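# Place the juicer's sieve basket onto its drive spindle

## Task

Get the sieve basket sitting properly on the drive spindle inside the juicer's white bowl ring; at the end no gripper may be in contact with the basket, and the juicer must be upright with nothing touching it.

## Robot and tools

Robot: two arms, left_arm and right_arm, each with a two-finger gripper. left_arm is on the +y side of the table (names do not match image sides). Calibrated base poses in the scene frame: left_arm (-0.004, +0.262, 0) m, quat_wxyz (+0.999, 0, 0, -0.032); right_arm (+0.003, -0.339, 0) m, quat_wxyz (+1.000, 0, 0, -0.011). A camera stand sits behind the arms.

Frames: the scene frame has its origin at table-top height, halfway between the nominal bases, +x pointing out over the table, +z up. Every hand pose, velocity, target and wrist-camera pose is given in that arm's own base frame; fixed cameras and the table use the scene frame. On a gripper, the fingers extend along its +z axis and separate along its y axis. end_effector_position is the pinch point between the pads, roughly 1 cm short of the fingertips. Reported poses may be off by a few cm, more at long reach.

The 16-number row (used by both motion tools): left_arm x, y, z, qw, qx, qy, qz, opening, then right_arm in the same order. x, y, z are an absolute goal position in metres and the quaternion an absolute goal orientation (w first), both in that arm's base frame. Opening runs from -1 (closed) to +1 (fully open, 0.094 m). All 16 numbers are always needed, even for an idle arm. To keep an arm still, resend the exact pose from the last result before it stopped, plus its intended opening; to hold an orientation, repeat the same quaternion every row rather than copying the drifting reported one. A 0 opening is a real command, so resend the current one to leave a gripper alone.

execute_actions(actions, cameras): actions is a list of actions; each action is a table of up to 15 rows, one row per 1/30 s step, and a short table repeats its final row to fill 15 steps. Any target lying over 0.6 m from that gripper's current position along any of its own axes gets the action refused for both arms; a malformed action or a failing first action rejects the whole call. Images return only when actions is empty or cameras lists names (["all"] for all, [] for none).

move(target, speed, blend, opening_speed, grip_force, blocking, cameras): drives each gripper in a straight line from its Hand target to the given absolute pose. target is one row or a list of up to 15 rows (no 0.6 m limit). speed is m/s, 0.002 to 4.3, default 0.25 (rotation up to twice that in rad/s), one value or one per target. blend in metres rounds corners at intermediate targets; 0 stops at each. opening_speed is opening units per second, at least 0.2; use it slowly on fragile items. grip_force is newtons per pad, 10 to 50, one value or one per arm; it persists, and low values close slowly. blocking=false returns after about 0.5 s while the move continues; a new move replaces it. Paths ignore obstacles and the other arm; faster moves stray more and hit harder, and aiming beyond a contact presses harder. Do not route a path close to an arm's own base; go around. A move is capped at 10 s.

wait(seconds 0 to 10, cameras) lets time pass holding commands. stop(cameras) brakes a running move. zoom_image(camera, region [x0, y0, x1, y1] in image pixels, at most 504 by 504) enlarges part of a camera's latest image. read_manual(section) returns licence text only. finished_scene(scene) ends the current scene irreversibly; after calling it for scene 1, make no further call in that reply.

Cameras: cam_head_left, cam_head_right (fixed, scene frame), cam_left_wrist, cam_right_wrist (on the hands), each 896x504.

Results: each gripper's end_effector_position and end_effector_quat_wxyz; Hand target (where the arm is actually being sent, possibly short of the command, especially orientation, which is clipped to 40 degrees from the measured one per step); Tool commands; grip_measured (measured opening on the -1 to +1 scale, a bit wide when empty, a bit narrow when squeezing); grip_effort_nm (gripper motor effort, negative closing, not pad force); Joint positions (last number is opening in metres); joint torques; Joint velocities (may say within noise or be omitted); motor temperatures. The move: line gives the ending (done, off_target, moving, held, fault) and any limits (paced = clipped pose, held = steps withheld). done means at rest within 10 mm and 2 degrees; neither done nor off_target says anything about contact. Friction and load can leave an arm a few cm off target in free air.

Avoid: dropping the basket or releasing it while it moves; knocking, slamming or pushing hard on the juicer or fixed objects; letting anything fall far or leave the table; arms or grippers pressing on each other (the clearance check does not protect grippers or wrist cameras); closing a gripper on the other arm's fingers. Motors heat when holding loads, stretching out or straining toward unreachable poses: MOTOR HOT appears at 85 °C and at 100 °C that arm goes limp for 30 to 60 s or more. Loose objects may occasionally get nudged. To release, command an opening well above grip_measured, then back away clear of the basket and juicer.

Each tool is called after "Emit:" as name(argument=value, ...) on one line, values as JSON.

## Session

Emit:
execute_actions(actions=[])

Scene clock: 0.00 s.
left_arm: end_effector_position=(+0.7481, -0.2787, +0.1870) grip_measured=+1.000 grip_effort_nm=n/a end_effector_quat_wxyz=(+0.345, +0.356, +0.835, -0.240) | right_arm: end_effector_position=(+0.3975, -0.4955, +0.1654) grip_measured=+1.000 grip_effort_nm=n/a end_effector_quat_wxyz=(+0.594, +0.704, +0.187, -0.343)
Joint positions: left_arm=[-0.24 2.107 1.936 -0.698 0.56 0.356 0.094] | right_arm=[-0.636 1.915 1.108 0.643 1.194 0.94 0.094]
Joint velocities: within noise
Joint torques (N m): no reading
Motor temperatures (°C): left_arm=[26 32 26 26 24 26 27] | right_arm=[28 29 26 23 27 25 25]
Heat: left arm: hottest shoulder 32 °C; right arm: hottest shoulder 29 °C.
Hand target: left_arm +0.7551, -0.2804, +0.2049; +0.361, +0.358, +0.828, -0.237 | right_arm +0.4026, -0.4992, +0.1758; +0.601, +0.702, +0.178, -0.337
Tool commands: left_gripper/opening=+1.0 right_gripper/opening=+1.0
camera_calibration:
cam_left_wrist: T_world_to_cam=[[-0.7627, -0.625525, 0.164341, 0.369743], [-0.645991, 0.724469, -0.240498, 0.76328], [0.0313776, -0.289591, -0.956636, 0.192367], [0, 0, 0, 1]] pos_world=[0.769039, -0.265982, 0.306828]
cam_right_wrist: T_world_to_cam=[[-0.679634, 0.177572, -0.711734, 0.487286], [0.722365, 0.330807, -0.607252, 0.026668], [0.127616, -0.926841, -0.353099, -0.334841], [0, 0, 0, 1]] pos_world=[0.354643, -0.405695, 0.244781]

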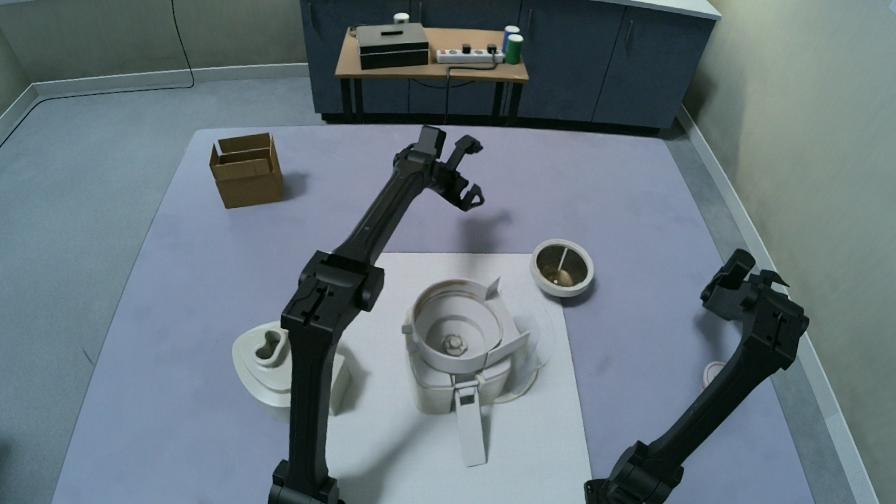

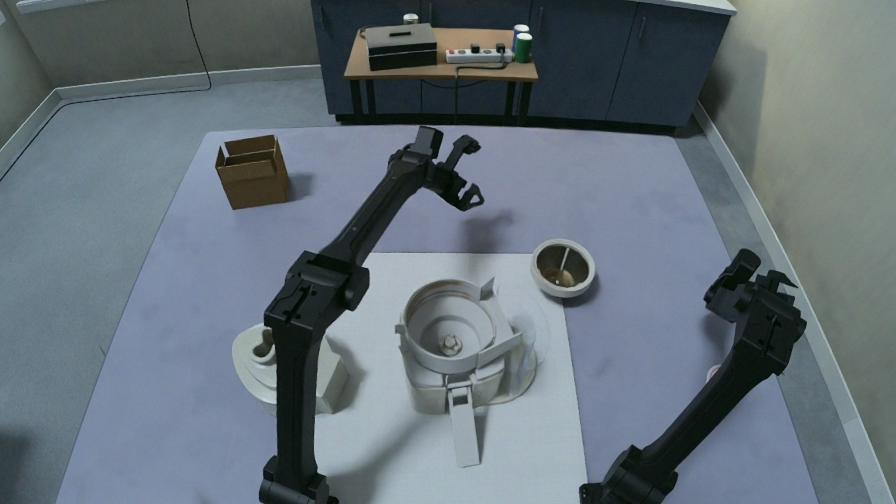

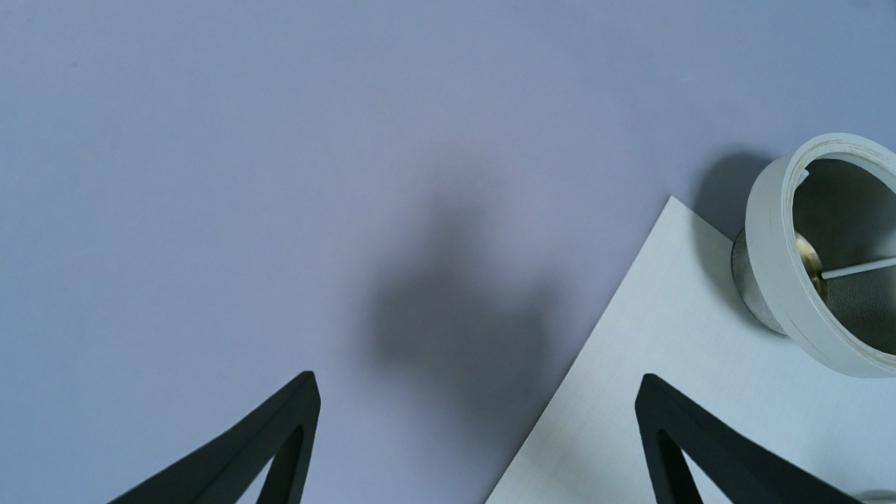

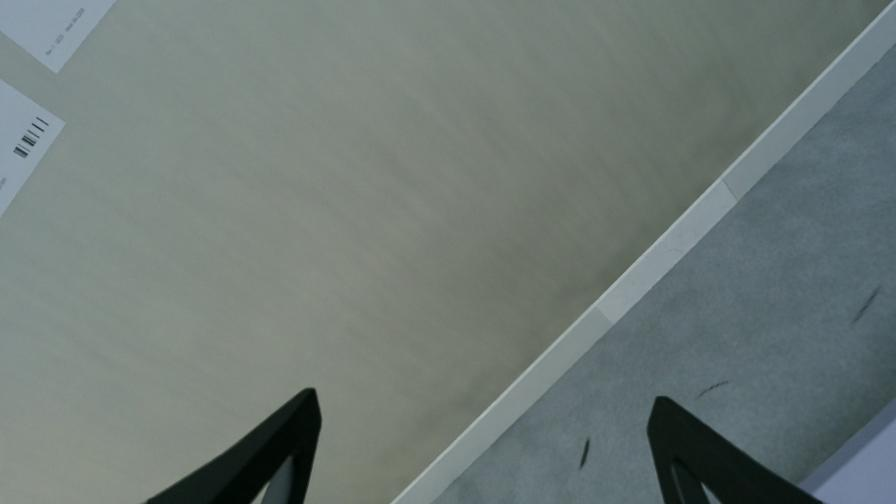

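Emit:
zoom_image(camera="cam_head_left", region=[510, 220, 620, 310])

Emit:
zoom_image(camera="cam_head_right", region=[510, 220, 620, 310])

Emit:
zoom_image(camera="cam_head_left", region=[380, 260, 560, 420])

Emit:
zoom_image(camera="cam_head_right", region=[380, 260, 560, 420])

Scaled by 4.582 from the camera's 896x504 image, which has a finer 1280x720 frame.

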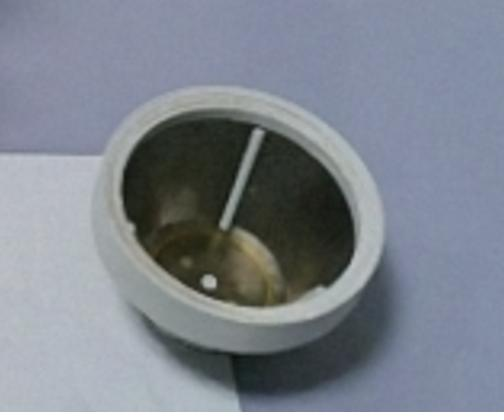

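Scaled by 4.582 from the camera's 896x504 image, which has a finer 1280x720 frame.

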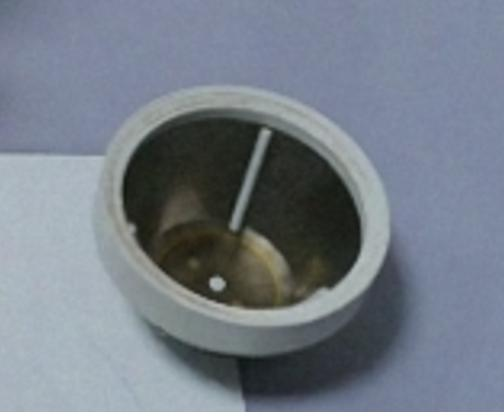

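Scaled by 2.800 from the camera's 896x504 image, which has a finer 1280x720 frame.

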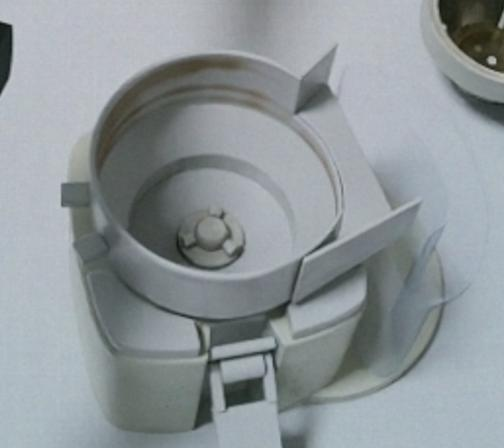

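Scaled by 2.800 from the camera's 896x504 image, which has a finer 1280x720 frame.

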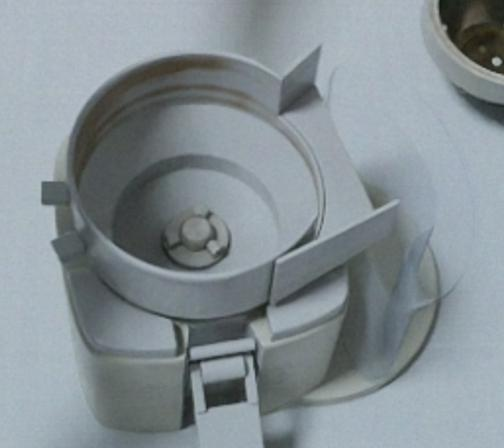

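Emit:
move(target=[0.45,0.2,0.3,0,0,1,0,1,0.5,0.08,0.3,0,0,1,0,1], speed=0.5, cameras=["cam_head_left","cam_head_right","cam_right_wrist"])

Scene clock: 41.83 s.
left_arm: end_effector_position=(+0.4412, +0.1964, +0.2758) grip_measured=+1.000 grip_effort_nm=0.02 end_effector_quat_wxyz=(-0.024, -0.006, +1.000, -0.012) | right_arm: end_effector_position=(+0.4867, +0.0757, +0.2800) grip_measured=+1.000 grip_effort_nm=-0.01 end_effector_quat_wxyz=(-0.020, +0.008, +1.000, -0.005)
Joint positions: left_arm=[0.421 1.638 1.689 -1.676 0.003 0.408 0.094] | right_arm=[0.156 1.656 1.724 -1.68 0.003 0.172 0.094]
Joint torques (N m): left_arm=[1.2 -14.8 13.83 0.03 -0.06 0] | right_arm=[0.03 -12.4 14.99 -0.01 -0.09 -0.22]
Motor temperatures (°C): left_arm=[26 42 37 26 24 26 27] | right_arm=[28 32 32 23 27 25 25]
Heat: left arm: hottest shoulder 42 °C; right arm: hottest shoulder 32 °C.
Hand target: left_arm +0.4489, +0.1994, +0.2999; +0.000, +0.000, +1.000, +0.000 | right_arm +0.4988, +0.0799, +0.2998; +0.001, +0.000, +1.000, +0.000
Off the commanded pose: left_arm 0.026 m, 3 deg | right_arm 0.024 m, 3 deg.
move: off_target (left_arm, right_arm)
camera_calibration:
cam_right_wrist: T_world_to_cam=[[-0.0208809, -0.999042, -0.0384624, 0.108027], [-0.862348, -0.0014689, 0.506315, 0.327458], [-0.505886, 0.0437402, -0.861491, 0.600799], [0, 0, 0, 1]] pos_world=[0.588574, 0.0821252, 0.355941]
Images, in order (width x height): cam_head_left 896x504, cam_head_right 896x504, cam_right_wrist 896x504.

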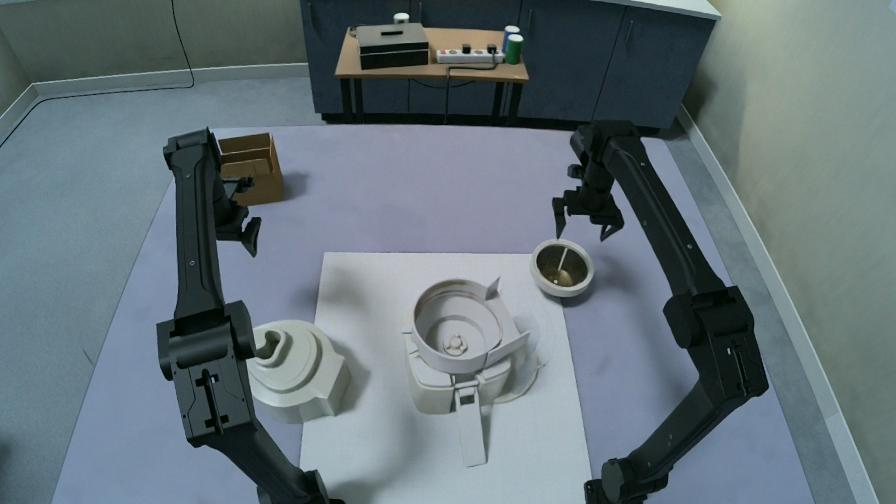

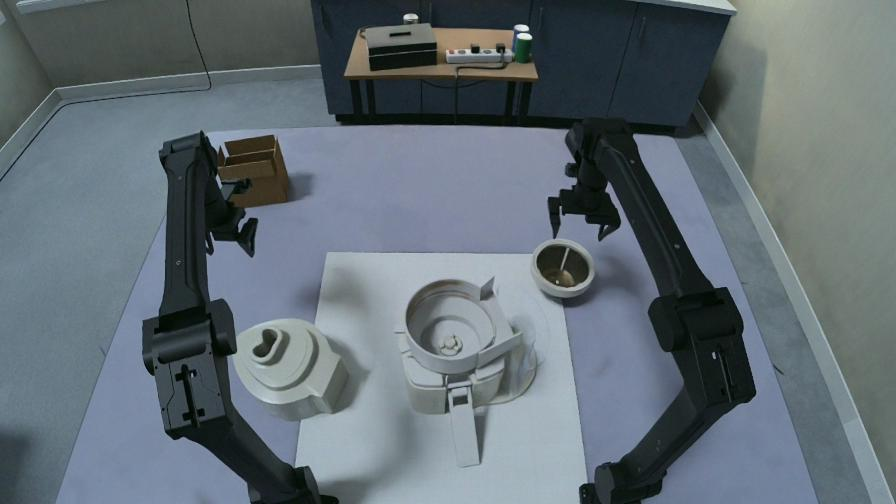

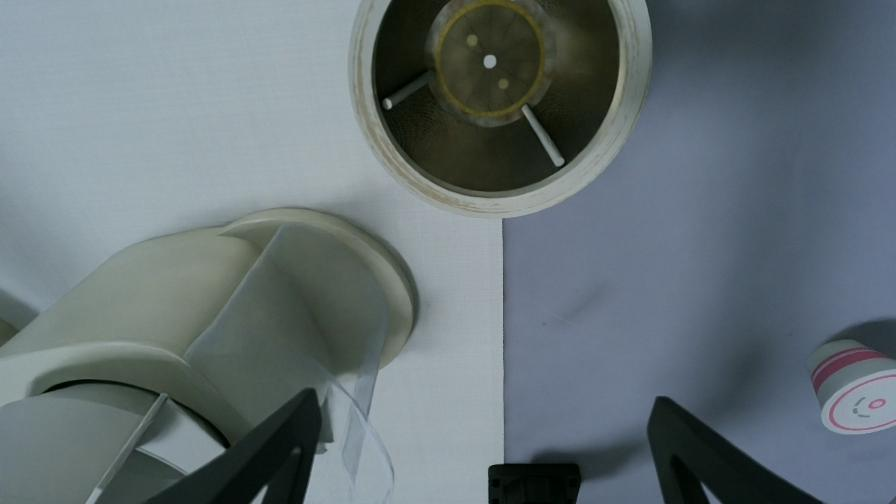

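Emit:
move(target=[0.45,0.2,0.3,0,0,1,0,1,0.558,0.003,0.19,0,0,1,0,0.5], speed=0.3, cameras=["cam_head_left","cam_head_right","cam_right_wrist"])

Emit:
zoom_image(camera="cam_head_left", region=[500, 190, 640, 310])

Emit:
zoom_image(camera="cam_head_left", region=[400, 280, 530, 380])

Scene clock: 63.13 s.
left_arm: end_effector_position=(+0.4412, +0.1964, +0.2758) grip_measured=+1.000 grip_effort_nm=0.02 end_effector_quat_wxyz=(-0.024, -0.006, +1.000, -0.012) | right_arm: end_effector_position=(+0.5541, +0.0005, +0.1856) grip_measured=+0.502 grip_effort_nm=-0.08 end_effector_quat_wxyz=(-0.012, +0.008, +1.000, -0.001)
Joint positions: left_arm=[0.421 1.638 1.689 -1.676 0.003 0.409 0.094] | right_arm=[0.003 1.82 1.695 -1.47 0.003 0.019 0.071]
Joint torques (N m): left_arm=[1.49 -14.8 14.06 0.17 -0.01 0.08] | right_arm=[-0.15 -15.38 9.51 1.32 -0.11 -0.17]
Heat: left arm: hottest elbow 41 °C; right arm: hottest elbow 34 °C.
Hand target: left_arm +0.4489, +0.1994, +0.2999; +0.000, +0.000, +1.000, +0.000 | right_arm +0.5579, +0.0031, +0.1901; +0.000, +0.000, +1.000, +0.000
Off the commanded pose: left_arm 0.026 m, 3 deg | right_arm 0.006 m, 2 deg.
move: off_target (left_arm)
camera_calibration:
cam_right_wrist: T_world_to_cam=[[-0.0206069, -0.998747, -0.0456079, 0.0318107], [-0.871178, -0.00444442, 0.490948, 0.441039], [-0.490535, 0.0498495, -0.869995, 0.549959], [0, 0, 0, 1]] pos_world=[0.654653, 0.00631585, 0.263386]
Images, in order (width x height): cam_head_left 896x504, cam_head_right 896x504, cam_right_wrist 896x504.

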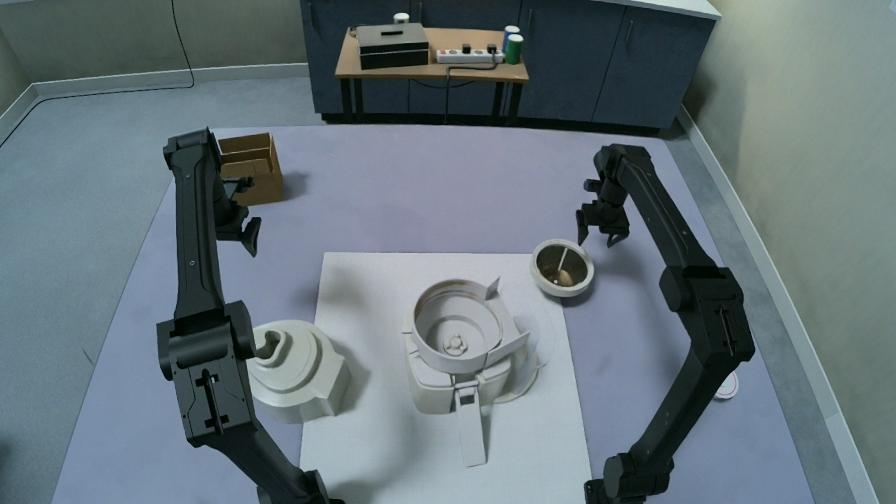

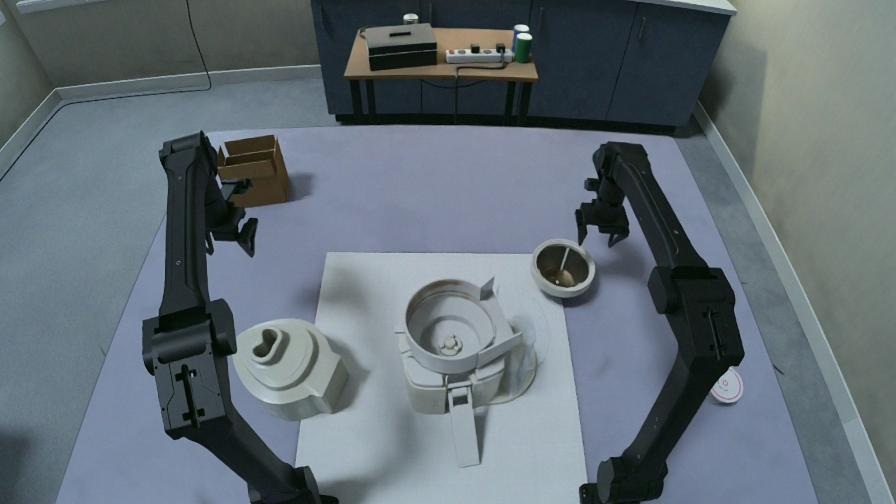

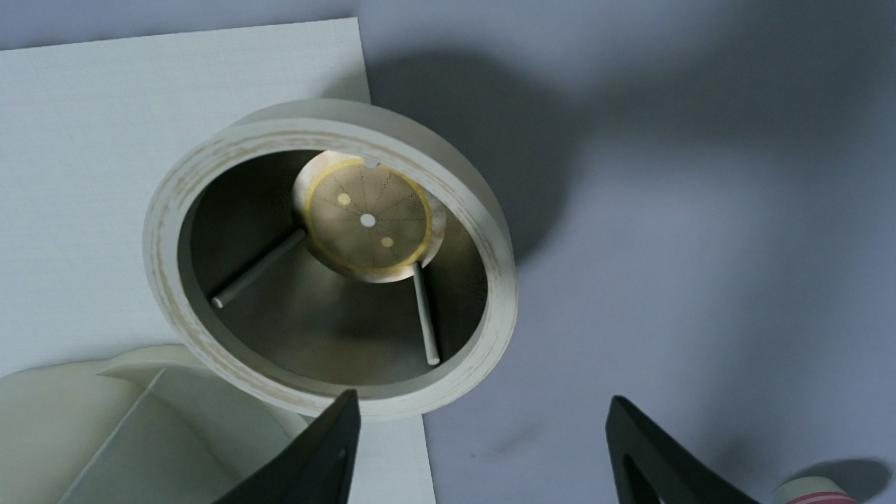

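Scaled by 3.600 from the camera's 896x504 image, which has a finer 1280x720 frame.

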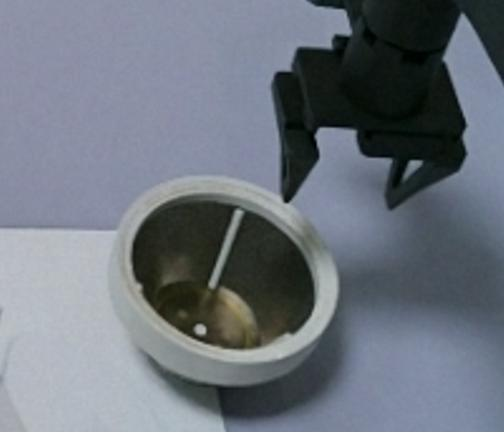

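Scaled by 3.877 from the camera's 896x504 image, which has a finer 1280x720 frame.

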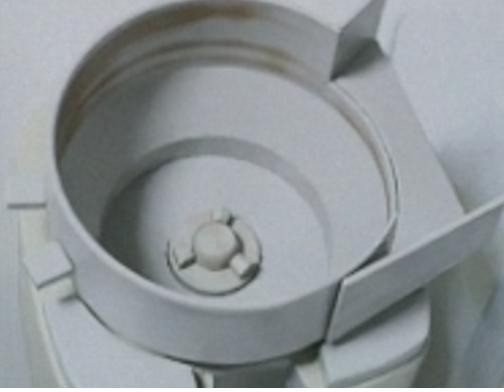

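Emit:
move(target=[0.45,0.2,0.3,0,0,1,0,1,0.549,-0.004,0.102,0,0,1,0,0.5], speed=0.12, cameras=["cam_head_left","cam_right_wrist"])

Emit:
zoom_image(camera="cam_head_left", region=[500, 190, 640, 310])

Scene clock: 75.23 s.
left_arm: end_effector_position=(+0.4412, +0.1964, +0.2758) grip_measured=+1.000 grip_effort_nm=0.02 end_effector_quat_wxyz=(-0.024, -0.006, +1.000, -0.012) | right_arm: end_effector_position=(+0.5494, +0.0005, +0.1106) grip_measured=+0.502 grip_effort_nm=-0.08 end_effector_quat_wxyz=(+0.003, +0.001, +1.000, -0.001)
Joint positions: left_arm=[0.421 1.638 1.689 -1.676 0.003 0.409 0.094] | right_arm=[0.003 1.833 1.513 -1.246 0.003 0.006 0.071]
Joint torques (N m): left_arm=[1.08 -15.85 14.15 0.01 -0.03 0.06] | right_arm=[-1.2 -14.39 8.12 1.2 -0.08 -0.19]
Motor temperatures (°C): left_arm=[26 39 42 26 24 26 27] | right_arm=[28 34 34 23 27 25 25]
Heat: left arm: hottest elbow 42 °C; right arm: hottest shoulder 34 °C.
Hand target: left_arm +0.4489, +0.1994, +0.2999; +0.000, +0.000, +1.000, +0.000 | right_arm +0.5488, -0.0039, +0.1021; +0.000, +0.000, +1.000, +0.000
Off the commanded pose: left_arm 0.026 m, 3 deg | right_arm 0.010 m, 0 deg.
move: off_target (left_arm)
camera_calibration:
cam_right_wrist: T_world_to_cam=[[-0.00630904, -0.998913, -0.0461894, 0.0205423], [-0.884533, -0.0159705, 0.466204, 0.483828], [-0.466435, 0.0437974, -0.88347, 0.470582], [0, 0, 0, 1]] pos_world=[0.647587, 0.00763668, 0.191132]
Images, in order (width x height): cam_head_left 896x504, cam_right_wrist 896x504.

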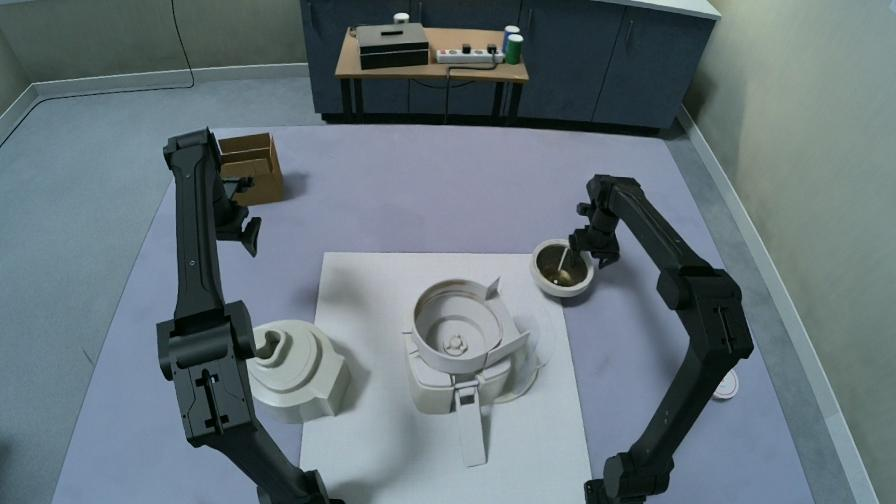

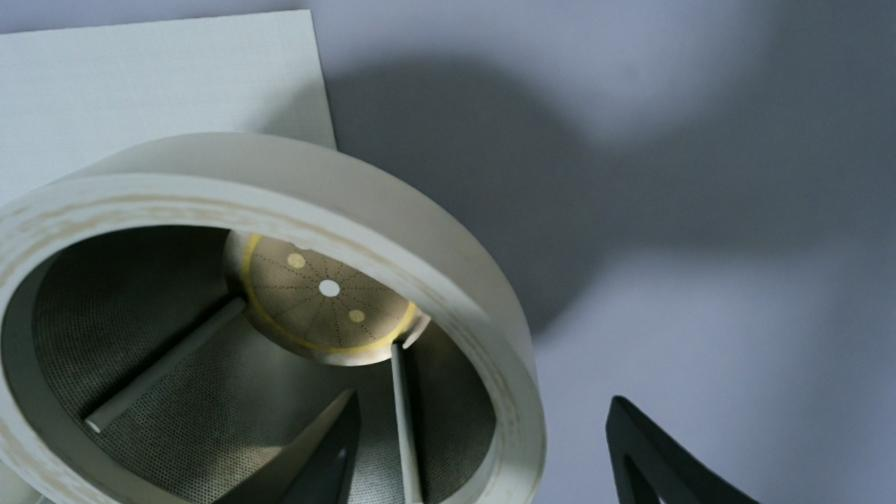

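Scaled by 3.600 from the camera's 896x504 image, which has a finer 1280x720 frame.

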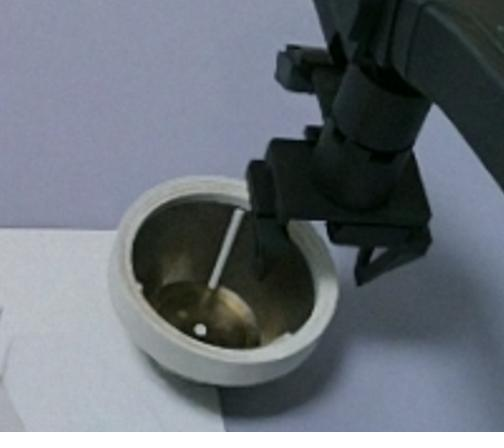

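Emit:
move(target=[[0.45,0.2,0.3,0,0,1,0,1,0.545,-0.013,0.09,0,0,1,0,0.5],[0.45,0.2,0.3,0,0,1,0,1,0.545,-0.013,0.09,0,0,1,0,-0.3]], speed=0.1, opening_speed=0.8, cameras=["cam_head_left","cam_right_wrist"])

Emit:
zoom_image(camera="cam_head_left", region=[500, 190, 640, 310])

Scene clock: 83.47 s.
left_arm: end_effector_position=(+0.4412, +0.1964, +0.2758) grip_measured=+1.000 grip_effort_nm=0.02 end_effector_quat_wxyz=(-0.024, -0.006, +1.000, -0.012) | right_arm: end_effector_position=(+0.5464, -0.0078, +0.0998) grip_measured=-0.297 grip_effort_nm=-0.08 end_effector_quat_wxyz=(+0.004, +0.001, +1.000, -0.001)
Joint positions: left_arm=[0.421 1.638 1.689 -1.676 0.003 0.409 0.094] | right_arm=[-0.013 1.833 1.483 -1.213 0.003 -0.011 0.033]
Joint torques (N m): left_arm=[1.61 -15.68 14.17 0.14 -0.02 0.08] | right_arm=[-1.61 -14.62 7.95 1.32 -0.11 -0.17]
Heat: left arm: hottest elbow 43 °C; right arm: hottest shoulder 35 °C.
Hand target: left_arm +0.4489, +0.1994, +0.2999; +0.000, +0.000, +1.000, +0.000 | right_arm +0.5449, -0.0129, +0.0901; +0.000, +0.000, +1.000, +0.000
Off the commanded pose: left_arm 0.026 m, 3 deg | right_arm 0.011 m, 1 deg.
move: off_target (left_arm, right_arm); target 2's new opening was sent with right_arm's hand 0.011 m and 0 deg from that target
camera_calibration:
cam_right_wrist: T_world_to_cam=[[-0.00471848, -0.998927, -0.0460632, 0.0108056], [-0.886073, -0.0171752, 0.463227, 0.487236], [-0.463521, 0.0430011, -0.885042, 0.458667], [0, 0, 0, 1]] pos_world=[0.644379, -0.000560854, 0.180737]
Images, in order (width x height): cam_head_left 896x504, cam_right_wrist 896x504.

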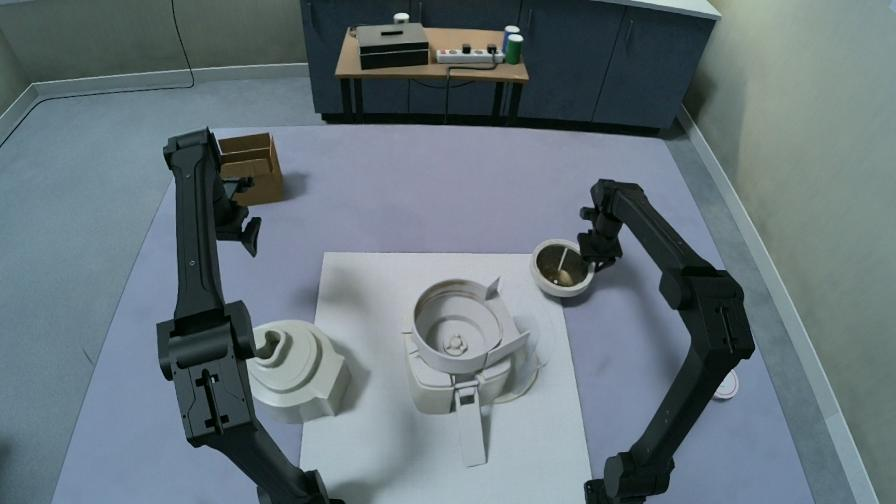

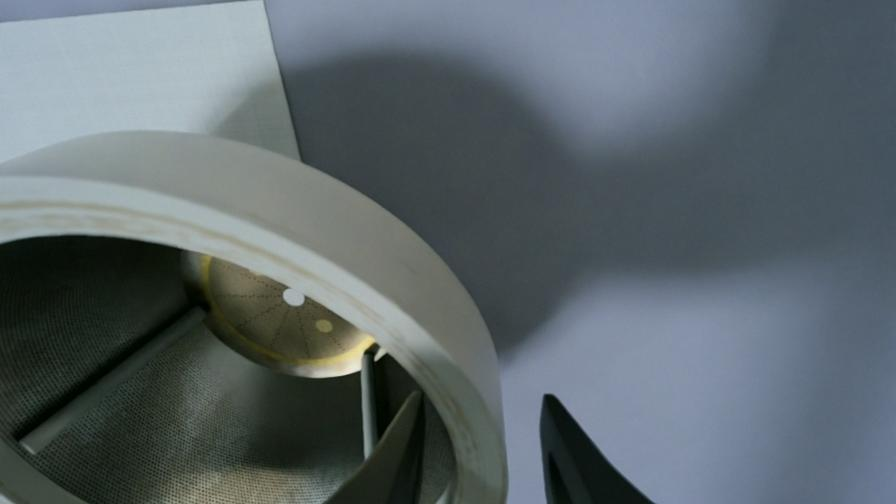

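Scaled by 3.600 from the camera's 896x504 image, which has a finer 1280x720 frame.

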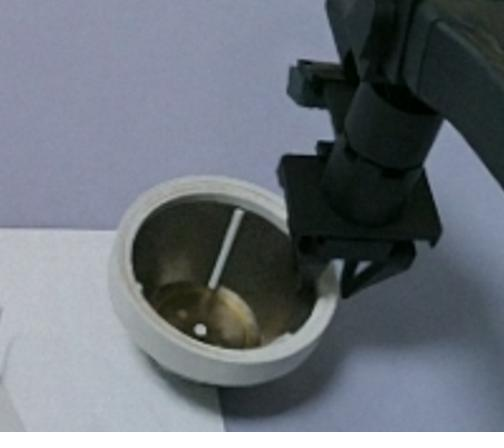

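Emit:
move(target=[0.45,0.2,0.3,0,0,1,0,1,0.545,-0.013,0.088,0,0,1,0,-1], speed=0.1, opening_speed=0.5, cameras=["cam_right_wrist"])

Emit:
move(target=[0.45,0.2,0.3,0,0,1,0,1,0.542,-0.01,0.22,0,0,1,0,-1], speed=0.12, cameras=["all"])

Scene clock: 90.27 s.
left_arm: end_effector_position=(+0.4412, +0.1964, +0.2758) grip_measured=+1.000 grip_effort_nm=0.02 end_effector_quat_wxyz=(-0.024, -0.006, +1.000, -0.012) | right_arm: end_effector_position=(+0.5476, -0.0068, +0.0998) grip_measured=-0.703 grip_effort_nm=-1.03 end_effector_quat_wxyz=(+0.007, -0.002, +1.000, +0.002)
Joint positions: left_arm=[0.421 1.638 1.689 -1.676 0.003 0.409 0.094] | right_arm=[-0.013 1.833 1.483 -1.208 -0.004 -0.017 0.014]
Joint torques (N m): left_arm=[1.08 -15.56 14.06 0.1 -0.06 0.04] | right_arm=[-1.03 -14.45 7.61 1.42 0.12 -0.13]
Heat: left arm: hottest elbow 44 °C; right arm: hottest shoulder 35 °C.
Hand target: left_arm +0.4489, +0.1994, +0.2999; +0.000, +0.000, +1.000, +0.000 | right_arm +0.5448, -0.0129, +0.0882; +0.000, +0.000, +1.000, +0.000
Off the commanded pose: left_arm 0.026 m, 3 deg | right_arm 0.014 m, 1 deg.
move: off_target (left_arm, right_arm)
camera_calibration:
cam_right_wrist: T_world_to_cam=[[0.00173193, -0.998643, -0.052053, 0.00885792], [-0.888108, -0.0254614, 0.45893, 0.489711], [-0.459632, 0.0454339, -0.886946, 0.457231], [0, 0, 0, 1]] pos_world=[0.645059, 0.00054085, 0.181257]
Images, in order (width x height): cam_right_wrist 896x504.

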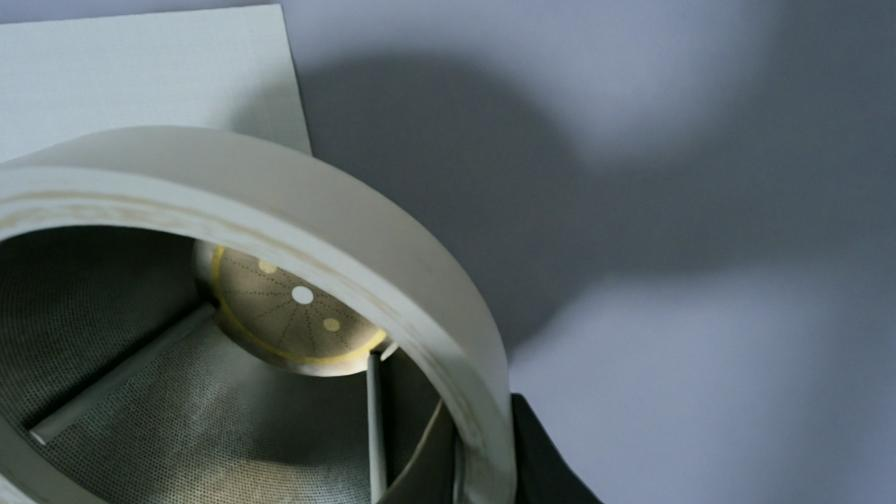

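Scene clock: 92.07 s.
left_arm: end_effector_position=(+0.4412, +0.1964, +0.2758) grip_measured=+1.000 grip_effort_nm=0.02 end_effector_quat_wxyz=(-0.024, -0.006, +1.000, -0.012) | right_arm: end_effector_position=(+0.5231, -0.0073, +0.1863) grip_measured=-0.716 grip_effort_nm=-1.03 end_effector_quat_wxyz=(-0.036, -0.002, +0.999, +0.000)
Joint positions: left_arm=[0.421 1.638 1.689 -1.676 0.003 0.409 0.094] | right_arm=[-0.013 1.768 1.624 -1.498 0.001 -0.017 0.013]
Joint torques (N m): left_arm=[1.08 -16.09 13.68 0.24 -0.09 0.02] | right_arm=[-0.73 -15.79 15.38 -0.2 -0.03 -0.06]
Heat: left arm: hottest elbow 44 °C; right arm: hottest shoulder 35 °C.
Hand target: left_arm +0.4489, +0.1994, +0.2999; +0.000, +0.000, +1.000, +0.000 | right_arm +0.5398, -0.0100, +0.2201; +0.001, +0.000, +1.000, +0.000
Off the commanded pose: left_arm 0.026 m, 3 deg | right_arm 0.039 m, 4 deg.
move: off_target (left_arm, right_arm)
camera_calibration:
cam_left_wrist: T_world_to_cam=[[0.0156422, -0.999259, 0.0351729, 0.183814], [-0.79053, 0.00917949, 0.612355, 0.211279], [-0.612224, -0.0373838, -0.7898, 0.612906], [0, 0, 0, 1]] pos_world=[0.539383, 0.204651, 0.348231]
cam_right_wrist: T_world_to_cam=[[-0.00243234, -0.998821, -0.0484859, 0.0144386], [-0.846254, -0.0237762, 0.532248, 0.392701], [-0.532774, 0.042326, -0.845199, 0.553157], [0, 0, 0, 1]] pos_world=[0.627068, 0.000345533, 0.259213]

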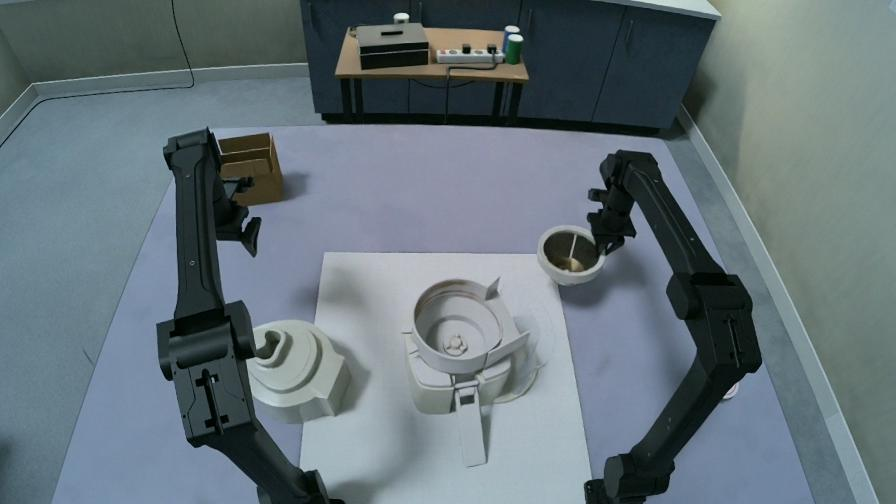

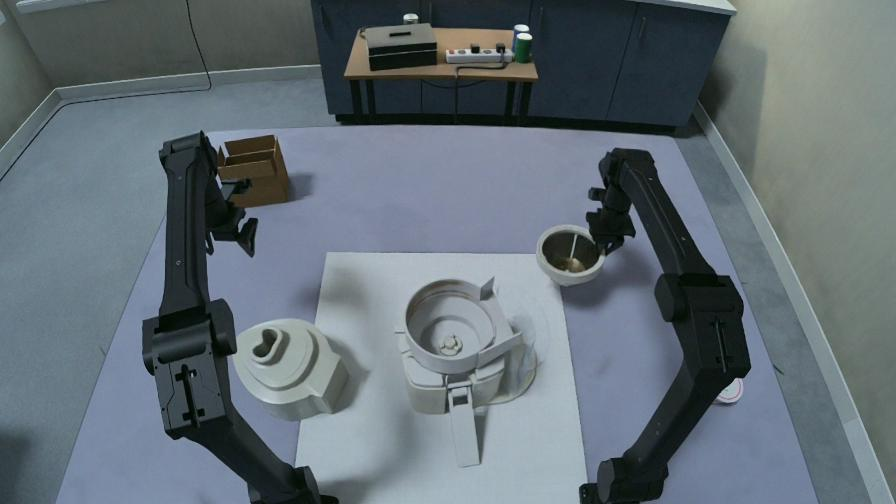

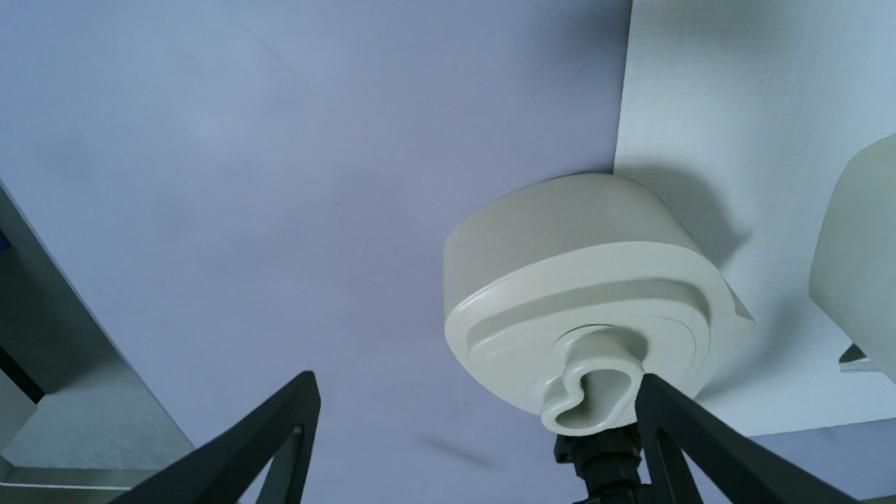

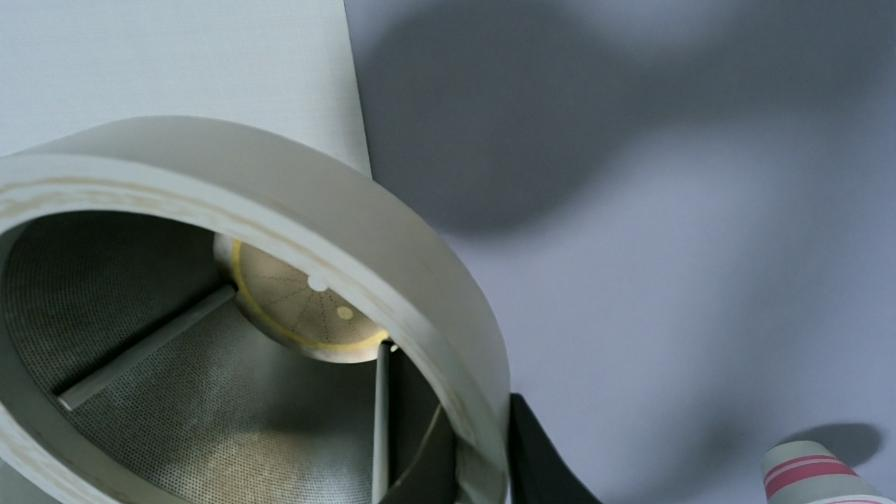

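Emit:
move(target=[[0.45,0.2,0.3,0,0,1,0,1,0.53,-0.01,0.4,0,0,1,0,-1],[0.45,0.2,0.3,0,0,1,0,1,0.345,0.27,0.42,0,0,1,0,-1]], speed=0.25, blend=0.05, cameras=["cam_head_left","cam_head_right","cam_right_wrist"])

Emit:
zoom_image(camera="cam_head_left", region=[360, 160, 580, 400])

Emit:
zoom_image(camera="cam_head_right", region=[360, 160, 580, 400])

Scene clock: 106.90 s.
left_arm: end_effector_position=(+0.4412, +0.1964, +0.2758) grip_measured=+1.000 grip_effort_nm=0.02 end_effector_quat_wxyz=(-0.024, -0.006, +1.000, -0.012) | right_arm: end_effector_position=(+0.3501, +0.2754, +0.4089) grip_measured=-0.716 grip_effort_nm=-1.03 end_effector_quat_wxyz=(+0.094, -0.010, +0.993, +0.069)
Joint positions: left_arm=[0.421 1.638 1.689 -1.676 0.003 0.409 0.094] | right_arm=[0.67 1.417 1.779 -1.699 0.007 0.649 0.013]
Joint torques (N m): left_arm=[1.49 -16.32 14.24 -0.1 -0.09 0.08] | right_arm=[-0.79 -10.99 9.96 0.83 -0.11 0.05]
Motor temperatures (°C): left_arm=[26 38 45 26 24 26 27] | right_arm=[28 35 39 23 26 25 26]
Heat: left arm: hottest elbow 45 °C; right arm: hottest elbow 39 °C.
Hand target: left_arm +0.4489, +0.1994, +0.2999; +0.000, +0.000, +1.000, +0.000 | right_arm +0.3450, +0.2700, +0.4192; +0.099, -0.001, +0.992, +0.076
Off the commanded pose: left_arm 0.026 m, 3 deg | right_arm 0.013 m, 13 deg.
joint sent to its limit (right arm) — joint 4 (wrist pitch), lower limit. The joint targets are off in orientation, not in position.
move: off_target (left_arm, right_arm)
camera_calibration:
cam_right_wrist: T_world_to_cam=[[0.0378388, -0.982549, -0.182112, 0.343253], [-0.952845, -0.090387, 0.289685, 0.289506], [-0.30109, 0.162563, -0.939637, 0.561543], [0, 0, 0, 1]] pos_world=[0.431941, 0.272144, 0.506292]
Images, in order (width x height): cam_head_left 896x504, cam_head_right 896x504, cam_right_wrist 896x504.

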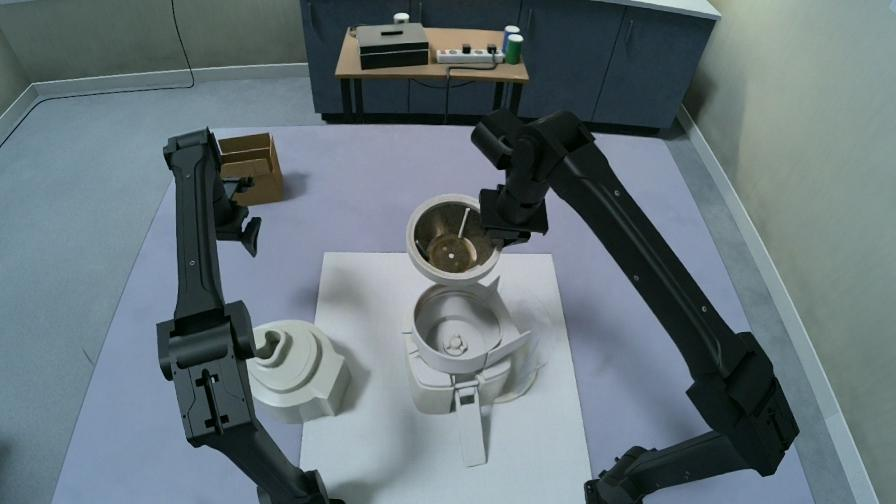

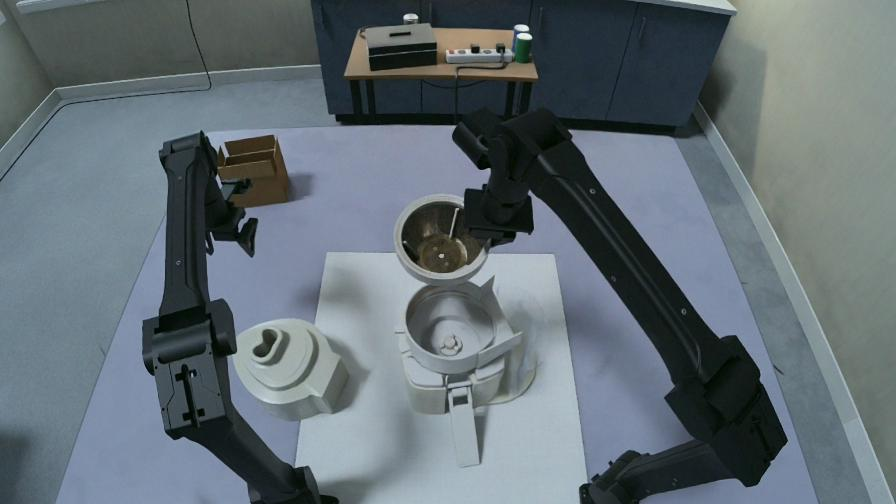

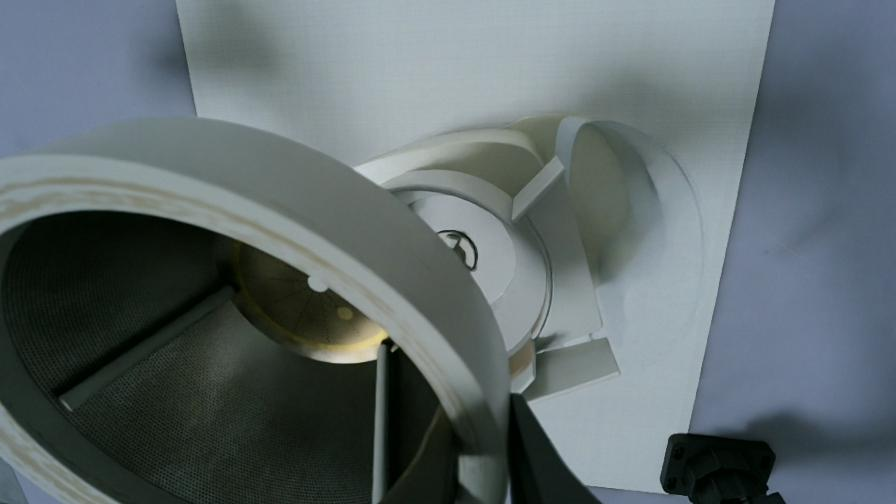

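Scaled by 2.100 from the camera's 896x504 image, which has a finer 1280x720 frame.

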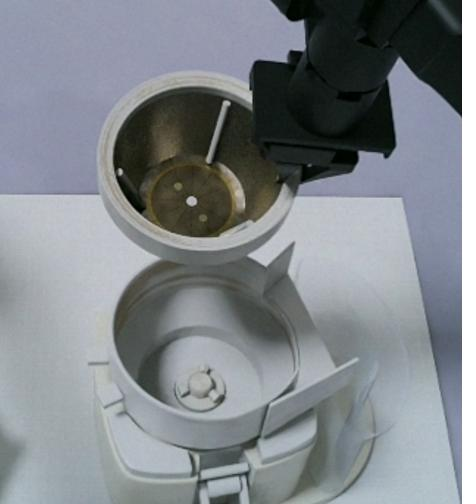

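Scaled by 2.100 from the camera's 896x504 image, which has a finer 1280x720 frame.

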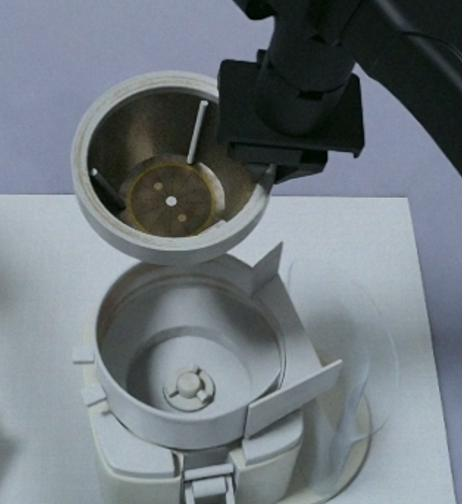

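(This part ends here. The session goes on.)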